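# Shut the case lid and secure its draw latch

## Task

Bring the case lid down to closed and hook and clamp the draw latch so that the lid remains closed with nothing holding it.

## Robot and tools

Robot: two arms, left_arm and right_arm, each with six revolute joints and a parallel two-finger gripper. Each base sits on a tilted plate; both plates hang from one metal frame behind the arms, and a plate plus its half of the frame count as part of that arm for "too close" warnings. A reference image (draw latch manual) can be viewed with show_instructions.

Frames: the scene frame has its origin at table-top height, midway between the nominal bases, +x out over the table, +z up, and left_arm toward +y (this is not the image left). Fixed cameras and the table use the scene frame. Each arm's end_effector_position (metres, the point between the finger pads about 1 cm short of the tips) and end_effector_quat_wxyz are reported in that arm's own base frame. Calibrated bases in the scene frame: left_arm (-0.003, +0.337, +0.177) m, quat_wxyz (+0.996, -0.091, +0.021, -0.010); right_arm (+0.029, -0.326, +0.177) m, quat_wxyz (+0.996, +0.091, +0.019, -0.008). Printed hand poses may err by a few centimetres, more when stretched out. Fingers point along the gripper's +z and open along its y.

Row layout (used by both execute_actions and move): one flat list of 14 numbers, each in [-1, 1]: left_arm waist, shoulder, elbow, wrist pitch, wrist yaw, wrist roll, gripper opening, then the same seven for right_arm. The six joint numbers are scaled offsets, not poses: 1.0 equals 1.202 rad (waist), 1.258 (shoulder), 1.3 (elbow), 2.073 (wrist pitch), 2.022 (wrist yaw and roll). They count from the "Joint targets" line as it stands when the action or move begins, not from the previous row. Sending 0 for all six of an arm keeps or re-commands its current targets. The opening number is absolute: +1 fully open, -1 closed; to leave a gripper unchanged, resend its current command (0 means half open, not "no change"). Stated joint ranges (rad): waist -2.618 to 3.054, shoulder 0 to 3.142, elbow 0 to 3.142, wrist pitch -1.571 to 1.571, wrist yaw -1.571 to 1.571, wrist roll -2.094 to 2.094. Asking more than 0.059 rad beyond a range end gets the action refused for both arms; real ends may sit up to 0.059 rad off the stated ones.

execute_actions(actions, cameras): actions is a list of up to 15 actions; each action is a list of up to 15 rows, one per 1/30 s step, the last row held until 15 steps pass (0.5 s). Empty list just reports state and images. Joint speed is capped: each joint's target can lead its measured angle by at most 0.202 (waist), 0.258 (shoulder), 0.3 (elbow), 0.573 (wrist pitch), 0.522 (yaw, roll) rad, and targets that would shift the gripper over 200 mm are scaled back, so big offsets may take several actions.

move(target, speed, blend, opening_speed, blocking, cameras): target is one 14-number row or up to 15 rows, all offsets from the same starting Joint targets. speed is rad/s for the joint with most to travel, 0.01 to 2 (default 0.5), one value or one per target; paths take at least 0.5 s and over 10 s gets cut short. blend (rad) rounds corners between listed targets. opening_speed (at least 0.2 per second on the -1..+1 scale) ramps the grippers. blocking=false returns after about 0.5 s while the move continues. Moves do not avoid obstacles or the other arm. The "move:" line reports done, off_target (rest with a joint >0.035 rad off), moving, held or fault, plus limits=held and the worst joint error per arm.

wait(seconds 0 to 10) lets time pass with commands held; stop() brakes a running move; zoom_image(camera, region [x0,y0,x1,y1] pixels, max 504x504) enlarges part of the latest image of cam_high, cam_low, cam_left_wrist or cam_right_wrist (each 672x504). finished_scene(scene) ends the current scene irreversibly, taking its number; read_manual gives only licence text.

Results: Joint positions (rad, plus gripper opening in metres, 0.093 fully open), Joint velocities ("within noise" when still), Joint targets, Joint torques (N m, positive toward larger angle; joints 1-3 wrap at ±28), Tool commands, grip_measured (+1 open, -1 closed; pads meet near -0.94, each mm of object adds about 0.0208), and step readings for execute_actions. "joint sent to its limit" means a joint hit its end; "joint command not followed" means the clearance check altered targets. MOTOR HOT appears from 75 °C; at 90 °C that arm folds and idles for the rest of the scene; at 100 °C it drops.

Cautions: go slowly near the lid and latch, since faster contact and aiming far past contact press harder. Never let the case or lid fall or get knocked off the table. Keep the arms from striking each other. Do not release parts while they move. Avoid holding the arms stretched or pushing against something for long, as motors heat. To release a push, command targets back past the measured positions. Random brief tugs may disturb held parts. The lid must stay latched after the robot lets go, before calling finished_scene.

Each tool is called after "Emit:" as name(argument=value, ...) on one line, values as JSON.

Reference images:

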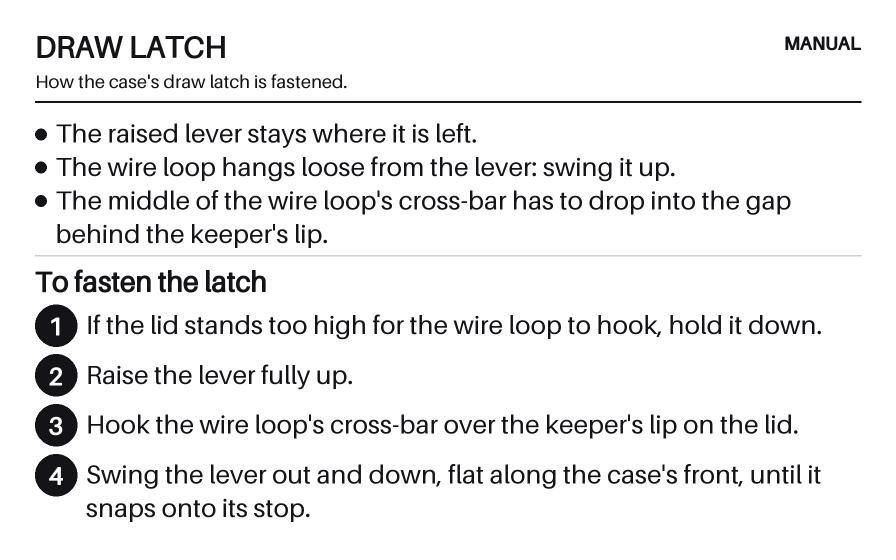

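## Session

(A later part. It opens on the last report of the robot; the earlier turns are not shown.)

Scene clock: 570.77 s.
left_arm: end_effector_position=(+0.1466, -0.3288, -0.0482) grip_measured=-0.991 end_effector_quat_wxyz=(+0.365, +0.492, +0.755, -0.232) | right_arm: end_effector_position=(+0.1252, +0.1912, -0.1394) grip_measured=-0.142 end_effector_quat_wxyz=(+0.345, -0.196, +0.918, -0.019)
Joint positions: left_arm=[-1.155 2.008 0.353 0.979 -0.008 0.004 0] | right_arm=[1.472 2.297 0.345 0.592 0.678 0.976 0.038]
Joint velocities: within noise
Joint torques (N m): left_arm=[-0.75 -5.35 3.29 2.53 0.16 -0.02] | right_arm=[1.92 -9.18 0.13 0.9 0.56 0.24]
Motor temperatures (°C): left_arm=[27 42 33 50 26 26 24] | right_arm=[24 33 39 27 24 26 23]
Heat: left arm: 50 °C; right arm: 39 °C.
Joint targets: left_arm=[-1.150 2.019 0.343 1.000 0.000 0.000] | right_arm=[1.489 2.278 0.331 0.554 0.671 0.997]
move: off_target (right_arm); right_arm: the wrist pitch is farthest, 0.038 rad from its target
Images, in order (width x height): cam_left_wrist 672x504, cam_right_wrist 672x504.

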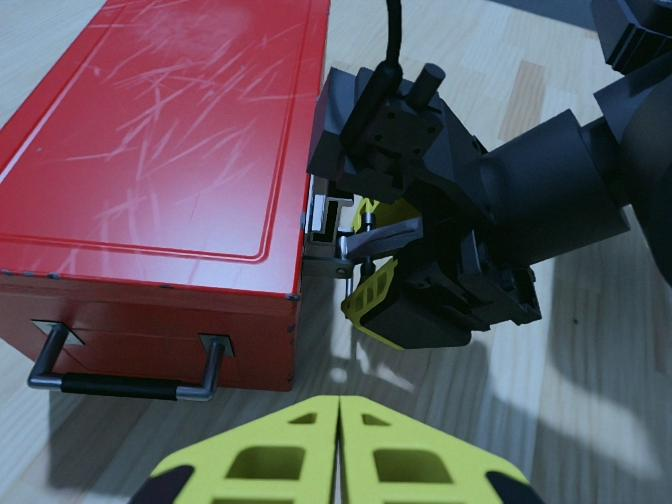

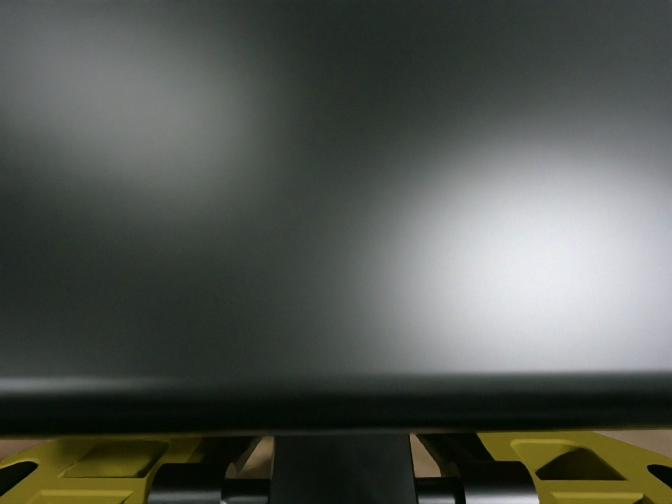

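Emit:
move(target=[[0,0,0,0,0,0,-1,0,0,0,0,0,0,0.31],[0,0,0,0,0,0,-1,0.0965,-0.1677,0.0077,-0.1505,0.0074,0.0732,0.31],[0,0,0,0,0,0,-1,0.0531,-0.4457,0.0627,-0.3796,-0.0723,0.0666,0.31]], speed=0.3, opening_speed=1.5, cameras=["cam_left_wrist","cam_right_wrist"])

Emit:
zoom_image(camera="cam_left_wrist", region=[265, 140, 465, 330])

Scene clock: 592.17 s.
left_arm: end_effector_position=(+0.1466, -0.3288, -0.0482) grip_measured=-0.991 end_effector_quat_wxyz=(+0.365, +0.492, +0.755, -0.232) | right_arm: end_effector_position=(+0.0887, +0.1784, -0.0690) grip_measured=+0.308 end_effector_quat_wxyz=(+0.261, -0.202, +0.942, -0.054)
Joint positions: left_arm=[-1.155 2.008 0.353 0.979 -0.008 0.004 0] | right_arm=[1.56 1.731 0.392 -0.22 0.54 1.133 0.06]
Joint velocities: within noise
Joint torques (N m): left_arm=[-0.76 -5.38 3.28 2.53 0.16 -0.03] | right_arm=[-0.1 -6.46 5.7 0.8 0.41 0.07]
Motor temperatures (°C): left_arm=[27 41 33 50 26 26 24] | right_arm=[24 34 38 26 24 26 23]
Heat: left arm: 50 °C; right arm: 38 °C.
Joint targets: left_arm=[-1.150 2.019 0.343 1.000 0.000 0.000] | right_arm=[1.553 1.717 0.412 -0.233 0.525 1.132]
move: done
Images, in order (width x height): cam_left_wrist 672x504, cam_right_wrist 672x504.

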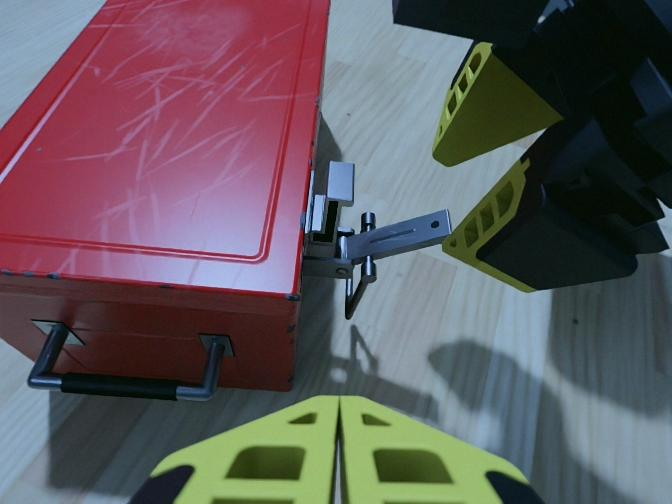

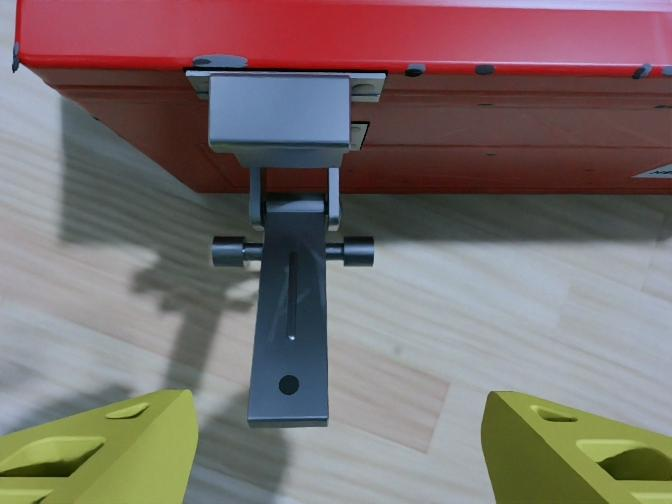

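Scaled by 2.520 from the camera's 672x504 image, which has a finer 960x720 frame.

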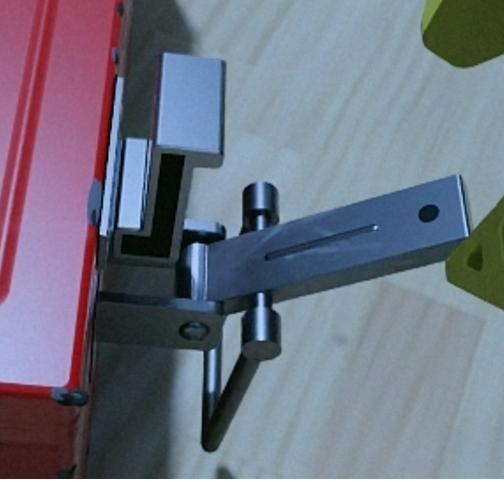

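Emit:
move(target=[-0.0416,-0.9475,0.5062,-1,0,0,1,0,0,0,0,0,0,-0.52], speed=1.0, cameras=[])

Emit:
move(target=[0,0,0,0,0,0,1,0.2878,0.256,0.2375,-0.0687,0.2469,-0.5952,-0.52], speed=0.6)

Scene clock: 615.27 s.
left_arm: end_effector_position=(+0.0829, -0.2048, +0.2085) grip_measured=+1.000 end_effector_quat_wxyz=(+0.265, +0.533, +0.784, -0.174) | right_arm: end_effector_position=(+0.0875, +0.1852, -0.0683) grip_measured=-0.518 end_effector_quat_wxyz=(+0.259, -0.199, +0.944, -0.043)
Joint positions: left_arm=[-1.193 0.827 0.971 -1.069 -0.008 0.004 0.093] | right_arm=[1.558 1.73 0.402 -0.21 0.53 1.133 0.02]
Joint velocities: within noise
Joint torques (N m): left_arm=[-1.2 0.79 10.25 2 0.15 -0.02] | right_arm=[0.06 -6.39 5.03 0.71 0.54 0.07]
Motor temperatures (°C): left_arm=[27 41 33 50 26 26 24] | right_arm=[24 34 39 26 24 26 23]
Heat: left arm: 50 °C; right arm: 39 °C.
Joint targets: left_arm=[-1.200 0.827 1.001 -1.073 0.000 0.000] | right_arm=[1.553 1.717 0.412 -0.233 0.525 1.132]
move: done
No camera images: "cameras" was empty.

Scene clock: 618.10 s.
left_arm: end_effector_position=(+0.0827, -0.2045, +0.2083) grip_measured=+1.000 end_effector_quat_wxyz=(+0.264, +0.533, +0.785, -0.174) | right_arm: end_effector_position=(+0.0603, +0.2682, -0.0342) grip_measured=-0.518 end_effector_quat_wxyz=(-0.353, +0.740, -0.463, +0.335)
Joint positions: left_arm=[-1.193 0.827 0.971 -1.071 -0.008 0.004 0.093] | right_arm=[1.896 2.025 0.701 -0.363 1.013 -0.062 0.02]
Joint velocities: within noise
Joint torques (N m): left_arm=[-1.22 0.79 10.24 2 0.14 -0.03] | right_arm=[0.23 -6.48 5.56 0.51 0.93 0.06]
Motor temperatures (°C): left_arm=[27 41 34 50 26 26 24] | right_arm=[24 33 39 26 24 26 23]
Heat: left arm: 50 °C; right arm: 39 °C.
Joint targets: left_arm=[-1.200 0.827 1.001 -1.073 0.000 0.000] | right_arm=[1.899 2.039 0.721 -0.375 1.024 -0.072]
move: done

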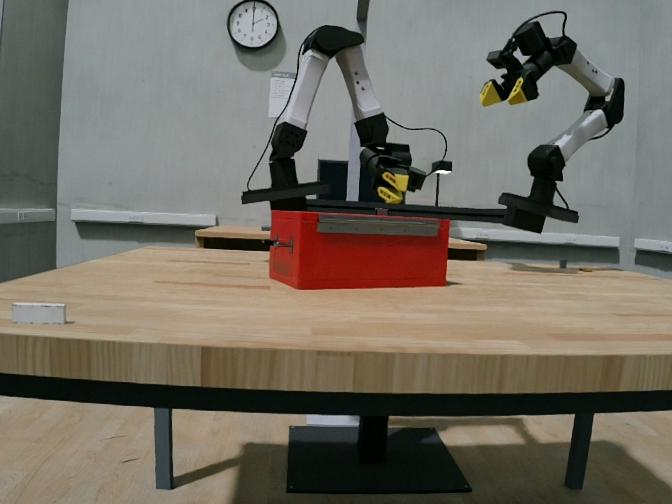

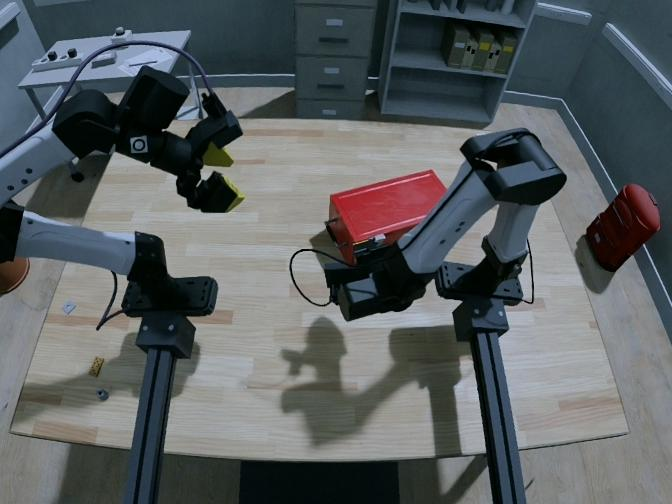

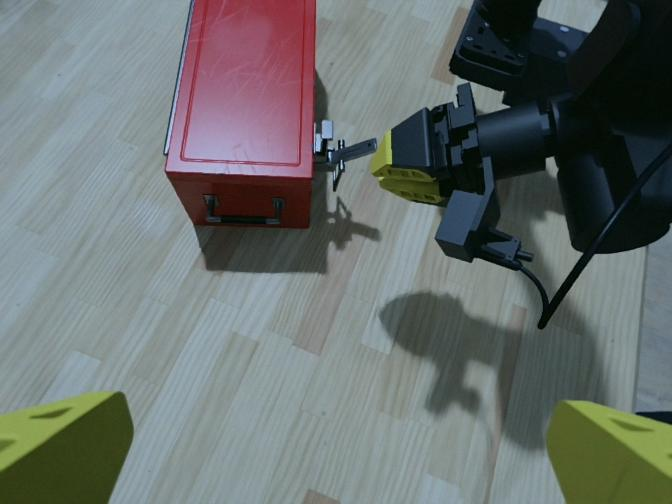

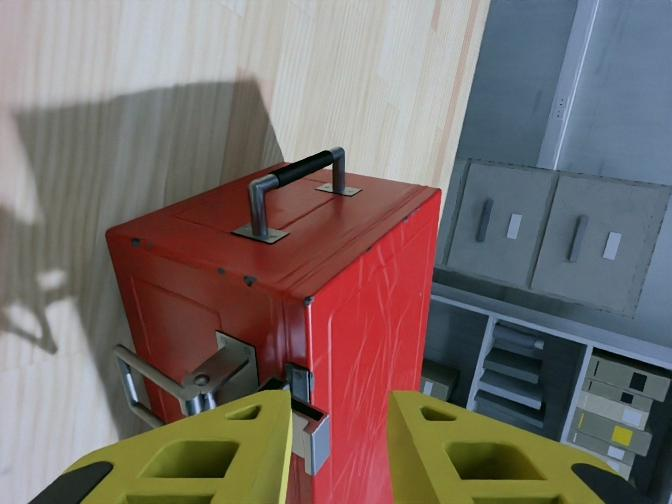

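Emit:
move(target=[0,0,0,0,0,0,1,0.0092,0.4045,0.0083,0.231,0,0.0108,-0.52], speed=0.4, cameras=["cam_left_wrist","cam_right_wrist"])

Scene clock: 623.30 s.
left_arm: end_effector_position=(+0.0827, -0.2044, +0.2082) grip_measured=+1.000 end_effector_quat_wxyz=(+0.264, +0.533, +0.785, -0.174) | right_arm: end_effector_position=(+0.0662, +0.2462, -0.1491) grip_measured=-0.518 end_effector_quat_wxyz=(-0.347, +0.745, -0.453, +0.346)
Joint positions: left_arm=[-1.193 0.827 0.971 -1.071 -0.008 0.004 0.093] | right_arm=[1.904 2.536 0.719 0.093 1.017 -0.059 0.02]
Joint velocities: within noise
Joint torques (N m): left_arm=[-1.21 0.85 10.24 2.01 0.13 -0.02] | right_arm=[0.42 -8.2 2.43 0.7 0.91 0.21]
Motor temperatures (°C): left_arm=[27 41 35 50 26 26 24] | right_arm=[24 34 39 26 24 26 23]
Heat: left arm: 50 °C; right arm: 39 °C.
Joint targets: left_arm=[-1.200 0.827 1.001 -1.073 0.000 0.000] | right_arm=[1.910 2.548 0.732 0.104 1.024 -0.050]
move: done
Images, in order (width x height): cam_left_wrist 672x504, cam_right_wrist 672x504.

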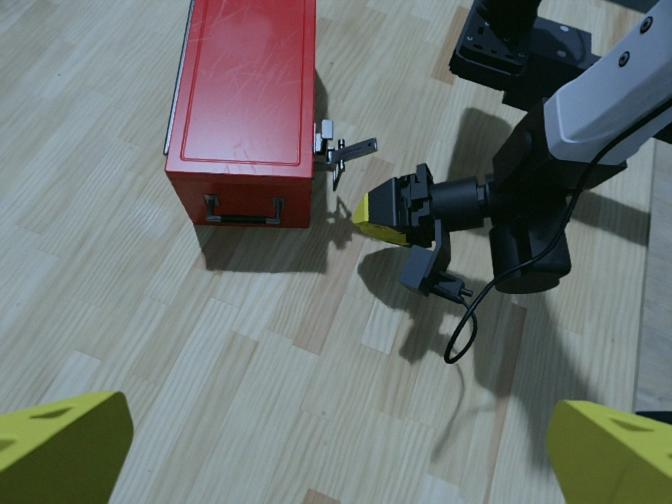

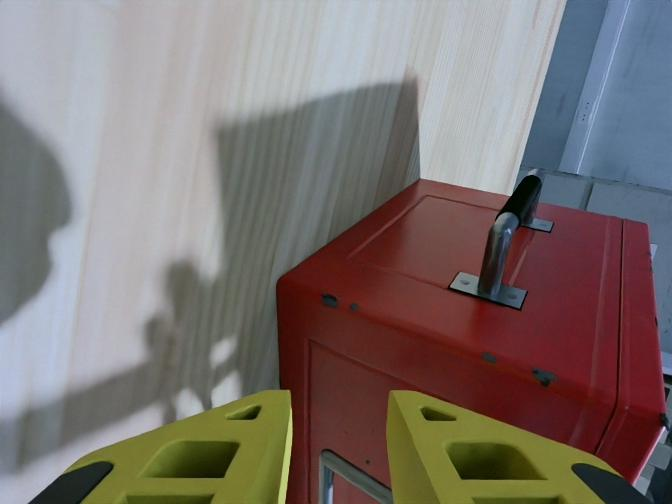

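Emit:
move(target=[0,0,0,0,0,0,1,-0.0115,-0.0058,-0.2517,0.165,0.0003,-0.013,-0.52], speed=0.3, cameras=["cam_left_wrist","cam_right_wrist"])

Scene clock: 628.20 s.
left_arm: end_effector_position=(+0.0827, -0.2044, +0.2082) grip_measured=+1.000 end_effector_quat_wxyz=(+0.264, +0.533, +0.785, -0.174) | right_arm: end_effector_position=(+0.0902, +0.1782, -0.1373) grip_measured=-0.518 end_effector_quat_wxyz=(-0.354, +0.743, -0.458, +0.337)
Joint positions: left_arm=[-1.193 0.827 0.971 -1.071 -0.008 0.004 0.093] | right_arm=[1.902 2.536 0.409 0.435 1.017 -0.067 0.02]
Joint velocities: within noise
Joint torques (N m): left_arm=[-1.17 0.84 10.22 2.01 0.13 -0.02] | right_arm=[-0.4 -7.02 -0.55 0.8 0.91 0.05]
Motor temperatures (°C): left_arm=[27 40 35 50 26 26 24] | right_arm=[24 34 39 26 24 26 23]
Heat: left arm: 50 °C; right arm: 39 °C.
Joint targets: left_arm=[-1.200 0.827 1.001 -1.073 0.000 0.000] | right_arm=[1.896 2.540 0.405 0.446 1.025 -0.076]
move: done
Images, in order (width x height): cam_left_wrist 672x504, cam_right_wrist 672x504.

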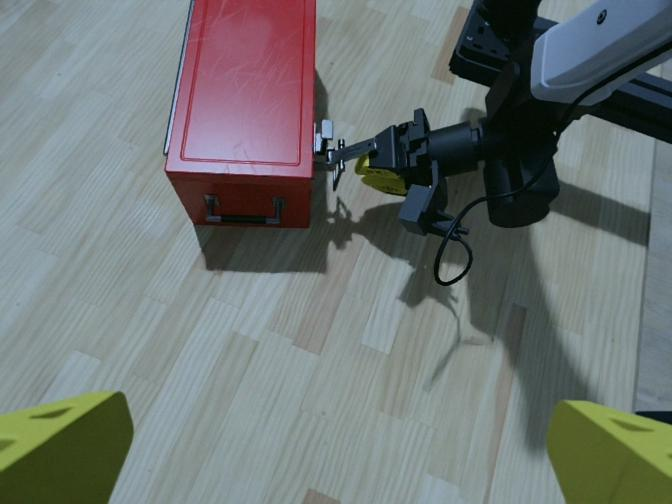

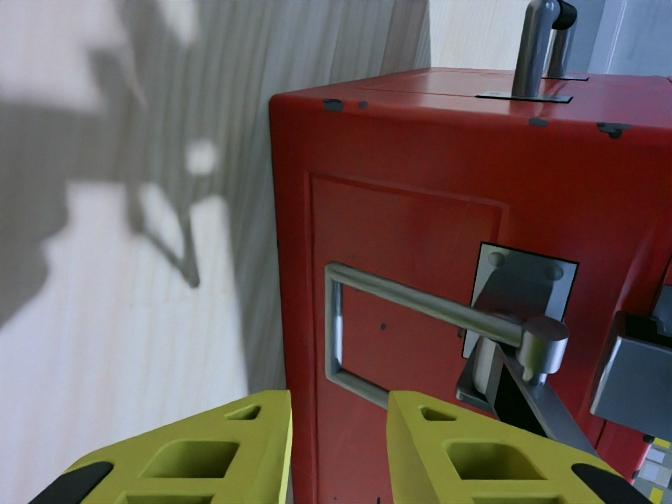

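Emit:
move(target=[[0,0,0,0,0,0,1,-0.1105,0.0885,-0.0183,0.1709,0.0004,-0.1271,-0.52],[0,0,0,0,0,0,1,-0.2142,0.182,-0.0152,0.3206,-0.0119,-0.2415,-0.52]], speed=0.25, blend=0.02, cameras=["cam_left_wrist","cam_right_wrist"])

Scene clock: 642.90 s.
left_arm: end_effector_position=(+0.0827, -0.2043, +0.2082) grip_measured=+1.000 end_effector_quat_wxyz=(+0.264, +0.533, +0.785, -0.173) | right_arm: end_effector_position=(+0.1080, +0.1844, -0.1492) grip_measured=-0.518 end_effector_quat_wxyz=(-0.354, +0.741, -0.462, +0.335)
Joint positions: left_arm=[-1.193 0.827 0.971 -1.072 -0.008 0.004 0.093] | right_arm=[1.775 2.633 0.392 0.752 1.017 -0.296 0.02]
Joint velocities: within noise
Joint torques (N m): left_arm=[-1.16 0.84 10.22 2.02 0.15 -0.02] | right_arm=[0.38 -7.8 -0.55 1.09 0.79 0.13]
Motor temperatures (°C): left_arm=[27 39 37 50 26 26 23] | right_arm=[24 34 38 26 25 26 23]
Heat: left arm: 50 °C; right arm: 38 °C.
Joint targets: left_arm=[-1.200 0.827 1.001 -1.073 0.000 0.000] | right_arm=[1.776 2.632 0.392 0.751 1.017 -0.295]
move: held (right_arm; a check stopped the path); path passed 0 of 2 targets; limits=held; right_arm: the wrist pitch is farthest, 0.359 rad from its target
joint command not followed: on one or more control steps a check withheld the commanded joint targets of the right arm, and it was not sent them on those steps.
cause: the commanded joint targets, or the way to them, would bring two parts of the arm too close to each other (its forearm (the part past the elbow) and its base or mounting, with the joints along the arm from the waist to the elbow between them).
Images, in order (width x height): cam_left_wrist 672x504, cam_right_wrist 672x504.

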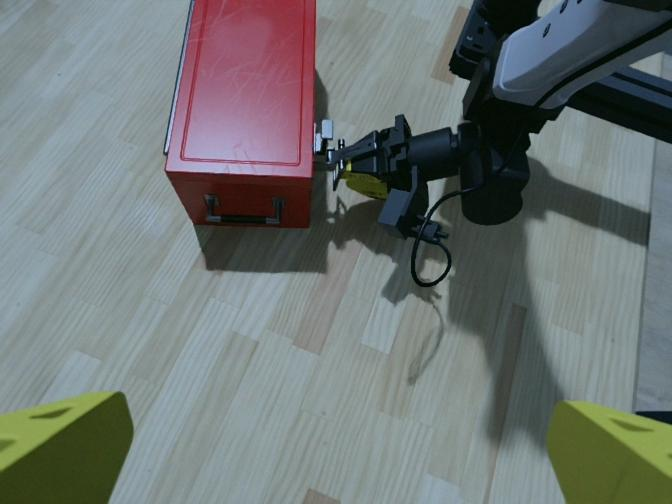

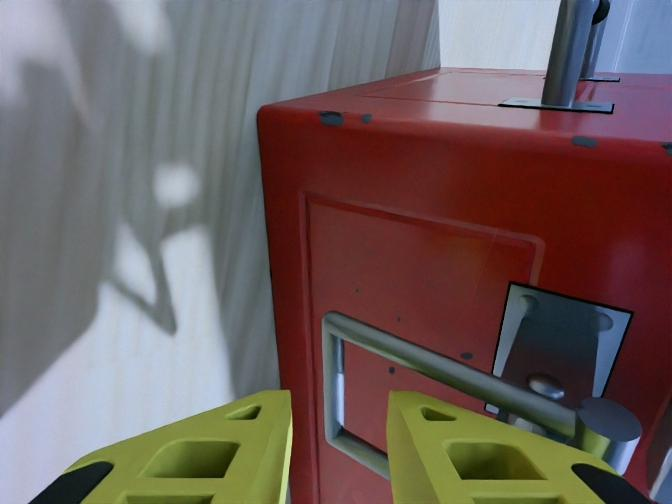

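Emit:
move(target=[[0,0,0,0,0,0,1,0.0998,-0.0731,0.01,-0.1471,0.004,0.1083,-0.52],[0,0,0,0,0,0,1,0.1115,-0.0668,0.2615,-0.3121,0.0035,0.1212,-0.52],[0,0,0,0,0,0,1,0.1023,-0.4714,0.2531,-0.5432,0.0035,0.1103,-0.52],[0,0,0,0,0,0,1,-0.1169,-0.7716,0.019,-0.5268,-0.243,0.7528,0.31]], speed=[0.3,0.6,0.8,0.8], blend=[0.02,0.05,0.1,0], cameras=["cam_left_wrist","cam_right_wrist"])

Scene clock: 672.57 s.
left_arm: end_effector_position=(+0.0827, -0.2043, +0.2082) grip_measured=+1.000 end_effector_quat_wxyz=(+0.264, +0.533, +0.785, -0.173) | right_arm: end_effector_position=(+0.0739, +0.1828, -0.0554) grip_measured=+0.308 end_effector_quat_wxyz=(+0.263, -0.206, +0.941, -0.050)
Joint positions: left_arm=[-1.193 0.827 0.971 -1.072 -0.008 0.004 0.093] | right_arm=[1.642 1.677 0.43 -0.35 0.541 1.218 0.06]
Joint velocities: within noise
Joint torques (N m): left_arm=[-1.24 0.83 10.24 2.01 0.15 -0.02] | right_arm=[-0.16 -6.37 3.49 0.94 0.45 0.16]
Motor temperatures (°C): left_arm=[27 38 39 50 26 26 23] | right_arm=[24 34 37 26 25 26 23]
Heat: left arm: 50 °C; right arm: 37 °C.
Joint targets: left_arm=[-1.200 0.827 1.001 -1.073 0.000 0.000] | right_arm=[1.636 1.661 0.417 -0.341 0.526 1.227]
move: done
Images, in order (width x height): cam_left_wrist 672x504, cam_right_wrist 672x504.

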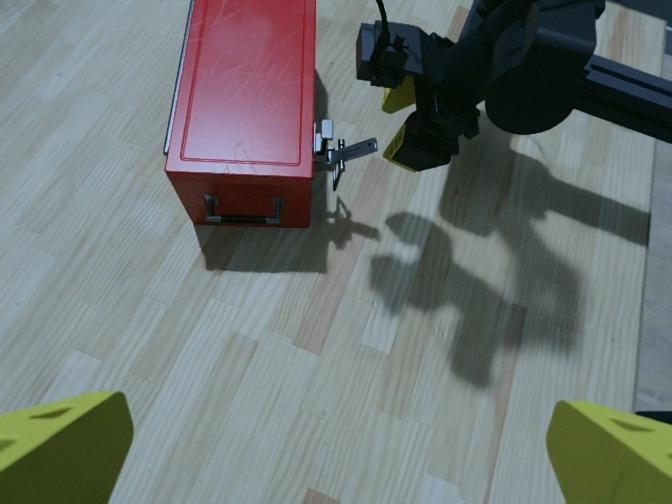

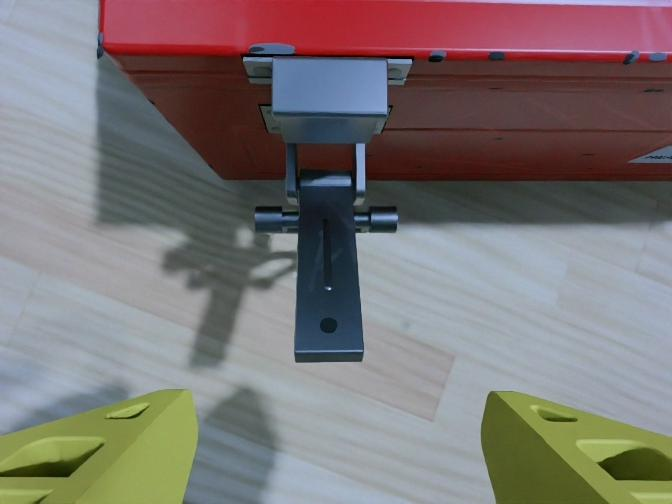

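Emit:
move(target=[[0,0,0,0,0,0,1,-0.1176,0.1922,-0.0402,0.1808,-0.002,-0.0804,0.31],[0,0,0,0,0,0,1,-0.1176,0.1922,-0.0402,0.1808,-0.002,-0.0804,-0.9]], speed=0.4, opening_speed=1.5, cameras=["cam_right_wrist"])

Emit:
move(target=[[0,0,0,0,0,0,1,-0.0635,-0.0618,0.0283,-0.0343,-0.0033,-0.0431,-0.9],[0,0,0,0,0,0,1,-0.2646,-0.0463,0.2063,-0.1927,-0.1308,-0.1333,-0.9]], speed=0.25, blend=0.01, cameras=["cam_left_wrist","cam_right_wrist"])

Scene clock: 688.13 s.
left_arm: end_effector_position=(+0.0827, -0.2043, +0.2082) grip_measured=+1.000 end_effector_quat_wxyz=(+0.264, +0.533, +0.785, -0.173) | right_arm: end_effector_position=(+0.0993, +0.1875, -0.0958) grip_measured=-0.724 end_effector_quat_wxyz=(+0.264, -0.199, +0.943, -0.038)
Joint positions: left_arm=[-1.193 0.827 0.971 -1.072 -0.008 0.004 0.093] | right_arm=[1.5 1.893 0.375 0.028 0.534 1.062 0.01]
Joint velocities: within noise
Joint torques (N m): left_arm=[-1.21 0.79 10.25 2 0.15 -0.01] | right_arm=[0.03 -4.79 2.55 1.16 0.44 0.11]
Motor temperatures (°C): left_arm=[27 37 40 50 26 26 23] | right_arm=[24 34 37 26 24 26 23]
Heat: left arm: 50 °C; right arm: 37 °C.
Joint targets: left_arm=[-1.200 0.827 1.001 -1.073 0.000 0.000] | right_arm=[1.495 1.903 0.364 0.034 0.522 1.064]
move: done
Images, in order (width x height): cam_right_wrist 672x504.

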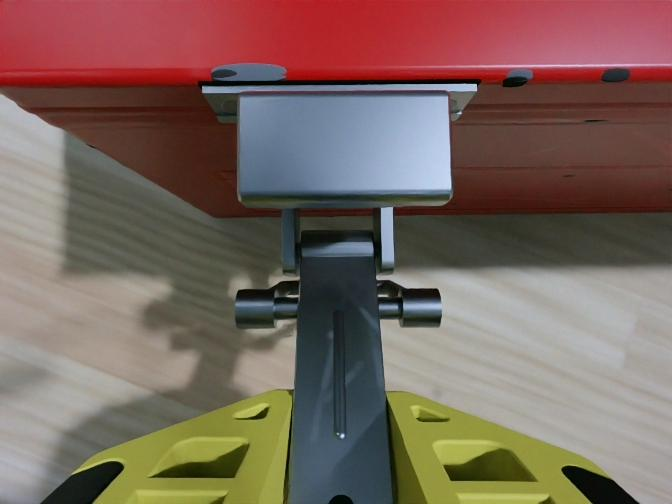

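Scene clock: 690.23 s.
left_arm: end_effector_position=(+0.0827, -0.2043, +0.2082) grip_measured=+1.000 end_effector_quat_wxyz=(+0.264, +0.533, +0.785, -0.173) | right_arm: end_effector_position=(+0.1133, +0.1914, -0.0818) grip_measured=-0.724 end_effector_quat_wxyz=(+0.079, -0.193, +0.976, -0.069)
Joint positions: left_arm=[-1.193 0.827 0.971 -1.072 -0.008 0.004 0.093] | right_arm=[1.193 1.837 0.604 -0.369 0.207 0.806 0.01]
Joint velocities: within noise
Joint torques (N m): left_arm=[-1.18 0.79 10.24 2.01 0.14 -0.02] | right_arm=[-0.47 -5.86 6.56 0.85 0.88 -0.06]
Motor temperatures (°C): left_arm=[27 37 40 49 26 26 23] | right_arm=[24 34 38 26 24 26 23]
Heat: left arm: 49 °C; right arm: 38 °C.
Joint targets: left_arm=[-1.200 0.827 1.001 -1.073 0.000 0.000] | right_arm=[1.177 1.845 0.632 -0.366 0.257 0.795]
move: off_target (right_arm); right_arm: the wrist yaw is farthest, 0.050 rad from its target
Images, in order (width x height): cam_left_wrist 672x504, cam_right_wrist 672x504.

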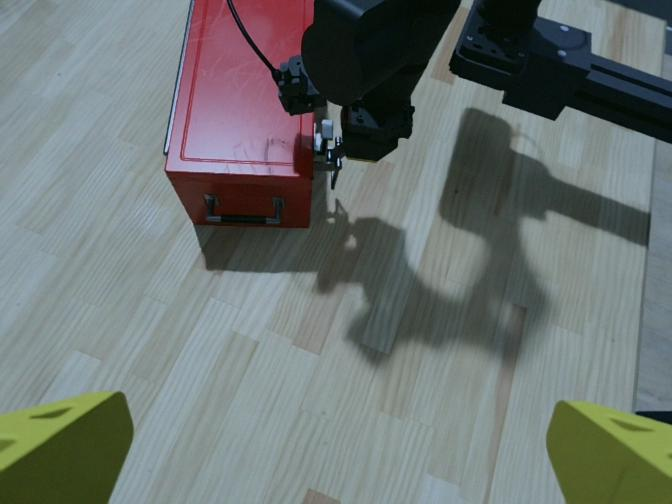

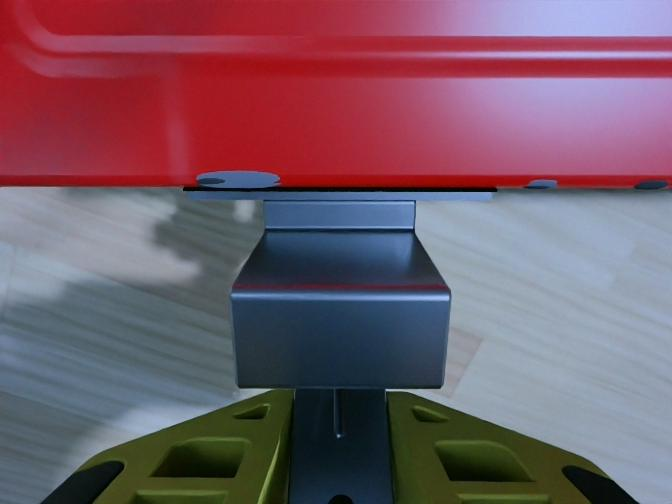

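Emit:
move(target=[0,0,0,0,0,0,1,-0.0666,0.0256,0.0768,-0.0573,-0.0383,-0.0304,-0.9], speed=0.15, cameras=["cam_right_wrist"])

Scene clock: 695.10 s.
left_arm: end_effector_position=(+0.0827, -0.2043, +0.2082) grip_measured=+1.000 end_effector_quat_wxyz=(+0.264, +0.533, +0.785, -0.173) | right_arm: end_effector_position=(+0.1177, +0.1929, -0.0786) grip_measured=-0.724 end_effector_quat_wxyz=(+0.021, -0.187, +0.979, -0.075)
Joint positions: left_arm=[-1.193 0.827 0.971 -1.072 -0.008 0.004 0.093] | right_arm=[1.115 1.877 0.696 -0.486 0.124 0.743 0.01]
Joint velocities: within noise
Joint torques (N m): left_arm=[-1.21 0.83 10.21 2.02 0.15 -0.02] | right_arm=[-0.5 -7.16 7.17 0.64 0.88 -0.01]
Motor temperatures (°C): left_arm=[27 37 40 49 26 26 23] | right_arm=[24 34 38 26 25 26 24]
Heat: left arm: 49 °C; right arm: 38 °C.
Joint targets: left_arm=[-1.200 0.827 1.001 -1.073 0.000 0.000] | right_arm=[1.097 1.877 0.732 -0.485 0.180 0.733]
move: off_target (right_arm); right_arm: the wrist yaw is farthest, 0.056 rad from its target
Images, in order (width x height): cam_right_wrist 672x504.

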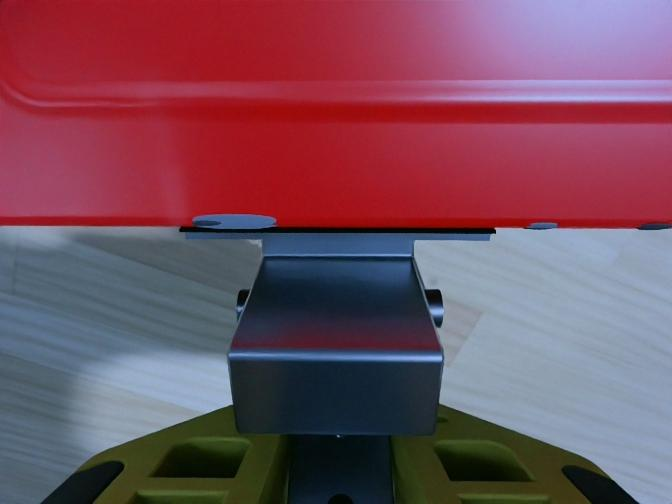

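Emit:
move(target=[0,0,0,0,0,0,1,-0.0416,0.0064,0.0192,-0.0082,0.0,-0.02,-0.9], speed=0.15, cameras=["cam_right_wrist"])

Scene clock: 700.53 s.
left_arm: end_effector_position=(+0.0827, -0.2043, +0.2082) grip_measured=+1.000 end_effector_quat_wxyz=(+0.264, +0.533, +0.785, -0.173) | right_arm: end_effector_position=(+0.1232, +0.1896, -0.0769) grip_measured=-0.724 end_effector_quat_wxyz=(+0.003, -0.187, +0.979, -0.076)
Joint positions: left_arm=[-1.193 0.827 0.971 -1.072 -0.008 0.004 0.093] | right_arm=[1.07 1.884 0.719 -0.519 0.101 0.698 0.01]
Joint velocities: within noise
Joint torques (N m): left_arm=[-1.17 0.79 10.24 2.02 0.14 -0.02] | right_arm=[-0.81 -7.25 7.36 0.75 1.09 0.03]
Motor temperatures (°C): left_arm=[27 37 40 49 26 26 23] | right_arm=[24 34 39 26 25 26 24]
Heat: left arm: 49 °C; right arm: 39 °C.
Joint targets: left_arm=[-1.200 0.827 1.001 -1.073 0.000 0.000] | right_arm=[1.047 1.885 0.757 -0.501 0.180 0.693]
move: off_target (right_arm); right_arm: the wrist yaw is farthest, 0.079 rad from its target
Images, in order (width x height): cam_right_wrist 672x504.

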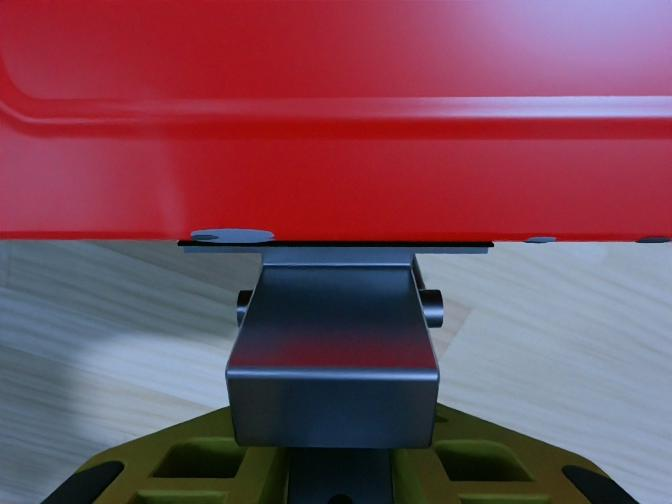

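Emit:
move(target=[[0,0,0,0,0,0,1,0.0191,-0.0008,-0.0292,-0.0087,-0.0391,0.0025,-0.9],[0,0,0,0,0,0,1,0.0191,-0.0008,-0.0292,-0.0087,-0.0391,0.0025,0.2],[0,0,0,0,0,0,1,0.0629,-0.1328,0.023,-0.1283,-0.0391,0.0296,0.2]], speed=0.4, opening_speed=1.5, cameras=["cam_left_wrist","cam_right_wrist"])

Scene clock: 707.53 s.
left_arm: end_effector_position=(+0.0827, -0.2043, +0.2082) grip_measured=+1.000 end_effector_quat_wxyz=(+0.264, +0.533, +0.785, -0.173) | right_arm: end_effector_position=(+0.1079, +0.1859, -0.0326) grip_measured=+0.198 end_effector_quat_wxyz=(-0.009, -0.188, +0.978, -0.088)
Joint positions: left_arm=[-1.193 0.827 0.971 -1.072 -0.008 0.004 0.093] | right_arm=[1.117 1.733 0.765 -0.756 0.092 0.744 0.055]
Joint velocities: within noise
Joint torques (N m): left_arm=[-1.18 0.8 10.22 2.02 0.14 -0.02] | right_arm=[1.29 -7.99 6.75 0.27 0.33 0.17]
Motor temperatures (°C): left_arm=[27 37 41 49 26 26 23] | right_arm=[24 34 39 26 25 26 24]
Heat: left arm: 49 °C; right arm: 39 °C.
Joint targets: left_arm=[-1.200 0.827 1.001 -1.073 0.000 0.000] | right_arm=[1.122 1.718 0.787 -0.767 0.101 0.753]
move: done
Images, in order (width x height): cam_left_wrist 672x504, cam_right_wrist 672x504.

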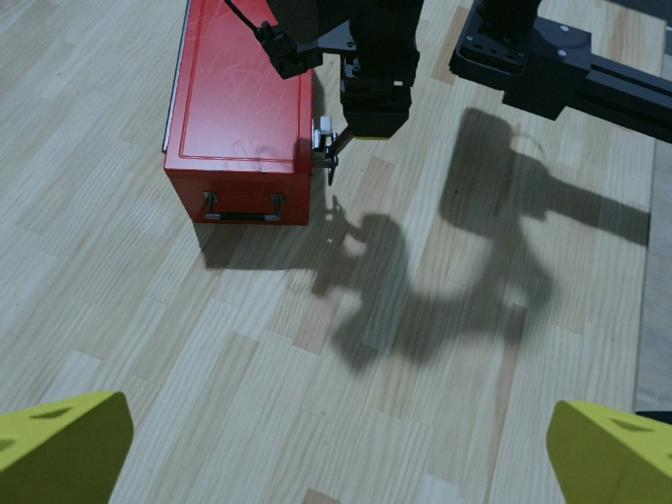

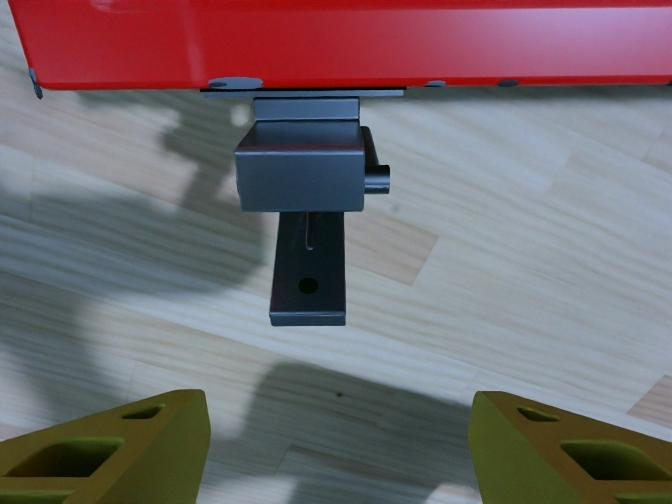

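Emit:
move(target=[0,0,0,0,0,0,1,0.3584,0,-0.2881,0.2576,0.2096,0.1873,0.31], speed=0.5, cameras=["cam_left_wrist","cam_right_wrist"])

Emit:
zoom_image(camera="cam_left_wrist", region=[290, 100, 400, 210])

Scene clock: 711.60 s.
left_arm: end_effector_position=(+0.0827, -0.2043, +0.2082) grip_measured=+1.000 end_effector_quat_wxyz=(+0.264, +0.533, +0.785, -0.173) | right_arm: end_effector_position=(+0.0867, +0.1861, -0.0679) grip_measured=+0.308 end_effector_quat_wxyz=(+0.248, -0.202, +0.946, -0.050)
Joint positions: left_arm=[-1.193 0.827 0.971 -1.072 -0.008 0.004 0.093] | right_arm=[1.548 1.733 0.424 -0.243 0.511 1.122 0.06]
Joint velocities: within noise
Joint torques (N m): left_arm=[-1.22 0.81 10.21 2.03 0.14 -0.03] | right_arm=[0.77 -6.69 3.44 1.01 0.74 0.19]
Motor temperatures (°C): left_arm=[27 37 41 49 26 26 23] | right_arm=[24 34 40 26 25 26 24]
Heat: left arm: 49 °C; right arm: 40 °C.
Joint targets: left_arm=[-1.200 0.827 1.001 -1.073 0.000 0.000] | right_arm=[1.553 1.718 0.412 -0.233 0.524 1.131]
move: done
Images, in order (width x height): cam_left_wrist 672x504, cam_right_wrist 672x504.

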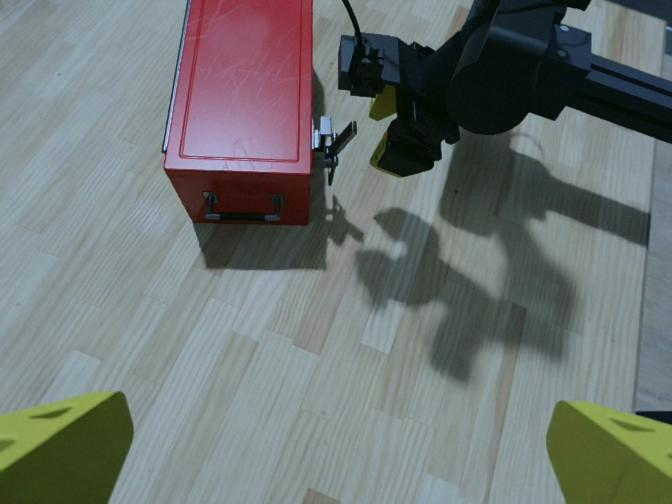

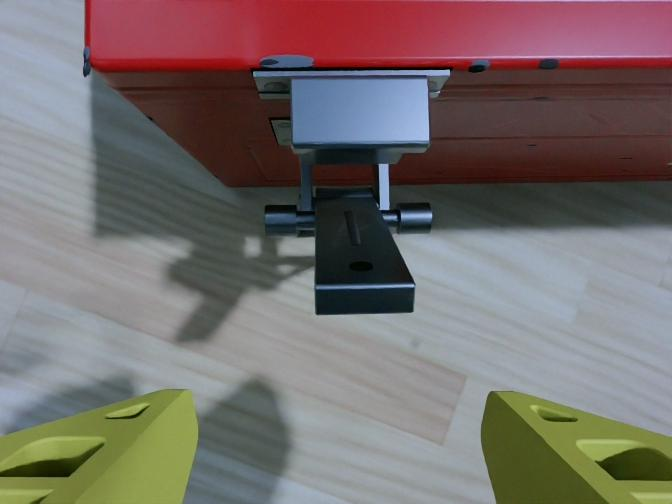

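Scaled by 4.582 from the camera's 672x504 image, which has a finer 960x720 frame.

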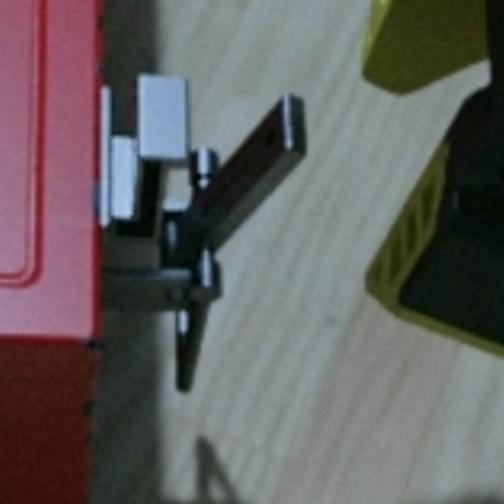

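Emit:
move(target=[[0,0,0,0,0,0,1,0.182,0.1553,0.2298,-0.0688,0.1491,-0.678,-0.52],[0,0,0,0,0,0,1,0.1812,0.4789,0.1804,0.1585,0.1491,-0.6787,-0.52],[0,0,0,0,0,0,1,0.1123,0.4107,-0.0889,0.3292,0.1475,-0.739,-0.52]], speed=[0.8,0.5,0.35], blend=[0.05,0.02,0], opening_speed=1.5, cameras=["cam_left_wrist","cam_right_wrist"])

Scene clock: 738.13 s.
left_arm: end_effector_position=(+0.0827, -0.2043, +0.2082) grip_measured=+1.000 end_effector_quat_wxyz=(+0.264, +0.533, +0.785, -0.173) | right_arm: end_effector_position=(+0.1019, +0.1758, -0.1208) grip_measured=-0.518 end_effector_quat_wxyz=(-0.267, +0.778, -0.487, +0.295)
Joint positions: left_arm=[-1.193 0.827 0.971 -1.072 -0.008 0.004 0.093] | right_arm=[1.693 2.256 0.302 0.44 0.816 -0.354 0.02]
Joint velocities: within noise
Joint torques (N m): left_arm=[-1.2 0.83 10.24 2.01 0.14 -0.02] | right_arm=[-0.14 -8.7 0.61 1.23 0.76 0.07]
Motor temperatures (°C): left_arm=[27 36 41 48 26 26 23] | right_arm=[24 34 39 26 25 26 23]
Heat: left arm: 48 °C; right arm: 39 °C.
Joint targets: left_arm=[-1.200 0.827 1.001 -1.073 0.000 0.000] | right_arm=[1.688 2.235 0.297 0.449 0.823 -0.363]
move: done
Images, in order (width x height): cam_left_wrist 672x504, cam_right_wrist 672x504.

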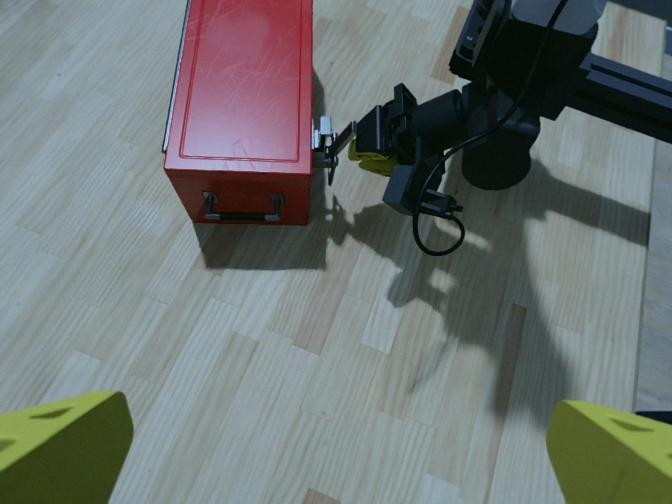

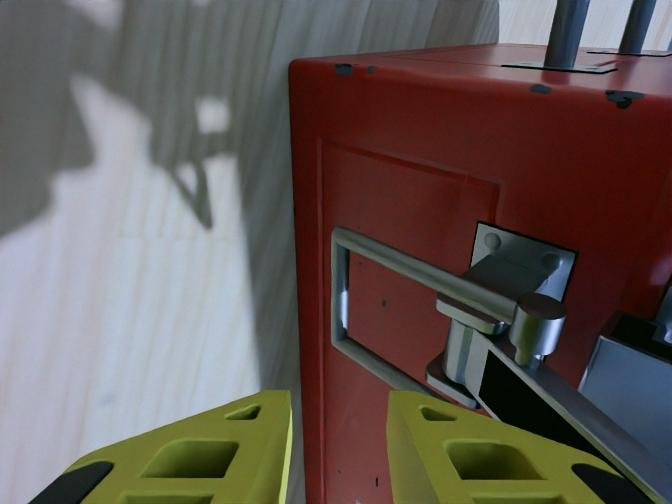

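Emit:
move(target=[0,0,0,0,0,0,1,0.0083,0.004,0.0238,-0.0126,0,0,-0.52], speed=0.35, cameras=["cam_right_wrist"])

Scene clock: 745.13 s.
left_arm: end_effector_position=(+0.0827, -0.2043, +0.2082) grip_measured=+1.000 end_effector_quat_wxyz=(+0.264, +0.533, +0.785, -0.173) | right_arm: end_effector_position=(+0.1011, +0.1823, -0.1212) grip_measured=-0.518 end_effector_quat_wxyz=(-0.271, +0.776, -0.489, +0.291)
Joint positions: left_arm=[-1.193 0.827 0.971 -1.072 -0.008 0.004 0.093] | right_arm=[1.693 2.256 0.319 0.436 0.816 -0.354 0.02]
Joint velocities: within noise
Joint torques (N m): left_arm=[-1.17 0.85 10.25 2.02 0.13 -0.03] | right_arm=[0.61 -8.32 1.84 0.91 0.77 0.04]
Motor temperatures (°C): left_arm=[27 36 42 48 26 26 23] | right_arm=[24 34 38 26 25 26 23]
Heat: left arm: 48 °C; right arm: 38 °C.
Joint targets: left_arm=[-1.200 0.827 1.001 -1.073 0.000 0.000] | right_arm=[1.698 2.240 0.328 0.423 0.823 -0.363]
move: done
Images, in order (width x height): cam_right_wrist 672x504.

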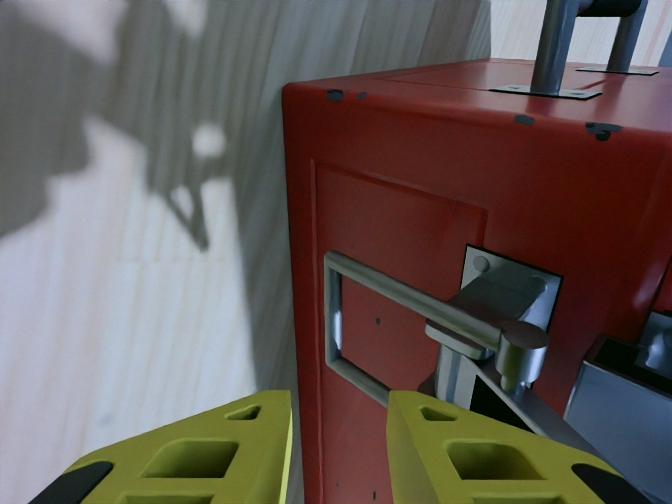

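Emit:
move(target=[0,0,0,0,0,0,1,-0.099,0.1097,0,0.1245,-0.0079,-0.0821,-0.52], speed=0.25, cameras=["cam_left_wrist","cam_right_wrist"])

Scene clock: 760.03 s.
left_arm: end_effector_position=(+0.0827, -0.2043, +0.2082) grip_measured=+1.000 end_effector_quat_wxyz=(+0.264, +0.533, +0.785, -0.173) | right_arm: end_effector_position=(+0.1192, +0.1853, -0.1334) grip_measured=-0.518 end_effector_quat_wxyz=(-0.272, +0.777, -0.483, +0.298)
Joint positions: left_arm=[-1.193 0.827 0.971 -1.072 -0.008 0.004 0.093] | right_arm=[1.589 2.365 0.319 0.654 0.815 -0.517 0.02]
Joint velocities: within noise
Joint torques (N m): left_arm=[-1.17 0.84 10.21 2.01 0.14 -0.02] | right_arm=[-0.36 -5.89 1.35 1.63 0.57 0.03]
Motor temperatures (°C): left_arm=[27 36 42 48 26 26 23] | right_arm=[24 34 37 26 25 26 23]
Heat: left arm: 48 °C; right arm: 37 °C.
Joint targets: left_arm=[-1.200 0.827 1.001 -1.073 0.000 0.000] | right_arm=[1.579 2.378 0.328 0.681 0.807 -0.529]
move: done
Images, in order (width x height): cam_left_wrist 672x504, cam_right_wrist 672x504.

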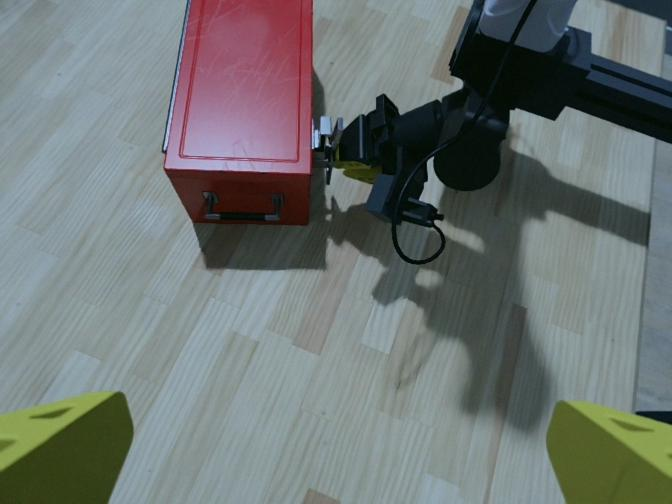

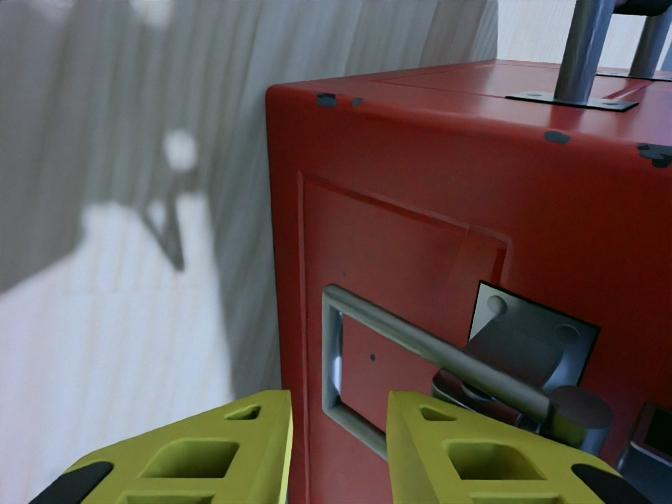

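Emit:
move(target=[0,0,0,0,0,0,1,-0.0915,0.0874,0.0138,0.0863,-0.0109,-0.0549,-0.52], speed=0.2, cameras=["cam_left_wrist","cam_right_wrist"])

Scene clock: 768.00 s.
left_arm: end_effector_position=(+0.0827, -0.2043, +0.2082) grip_measured=+1.000 end_effector_quat_wxyz=(+0.264, +0.533, +0.785, -0.173) | right_arm: end_effector_position=(+0.1345, +0.1881, -0.1472) grip_measured=-0.518 end_effector_quat_wxyz=(-0.274, +0.773, -0.493, +0.290)
Joint positions: left_arm=[-1.193 0.827 0.971 -1.072 -0.008 0.004 0.093] | right_arm=[1.49 2.472 0.331 0.847 0.783 -0.631 0.02]
Joint velocities: within noise
Joint torques (N m): left_arm=[-1.2 0.77 10.21 2.02 0.14 -0.02] | right_arm=[-1.07 -5.97 1.33 1.68 0.63 0.01]
Motor temperatures (°C): left_arm=[27 36 42 48 26 26 23] | right_arm=[24 34 37 26 25 26 23]
Heat: left arm: 48 °C; right arm: 37 °C.
Joint targets: left_arm=[-1.200 0.827 1.001 -1.073 0.000 0.000] | right_arm=[1.469 2.488 0.346 0.860 0.785 -0.640]
move: done
Images, in order (width x height): cam_left_wrist 672x504, cam_right_wrist 672x504.

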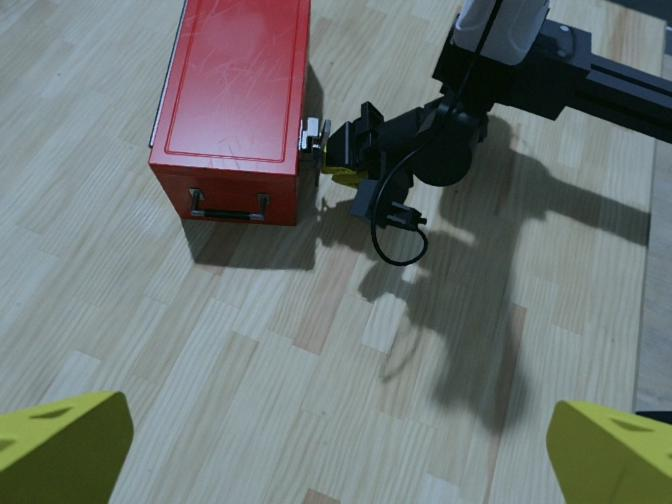

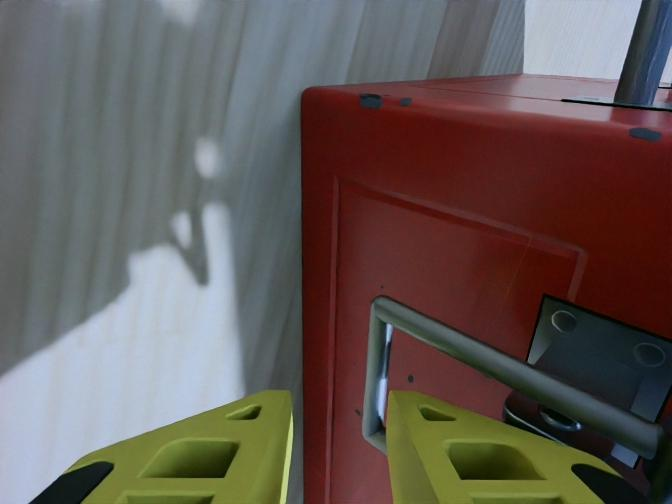

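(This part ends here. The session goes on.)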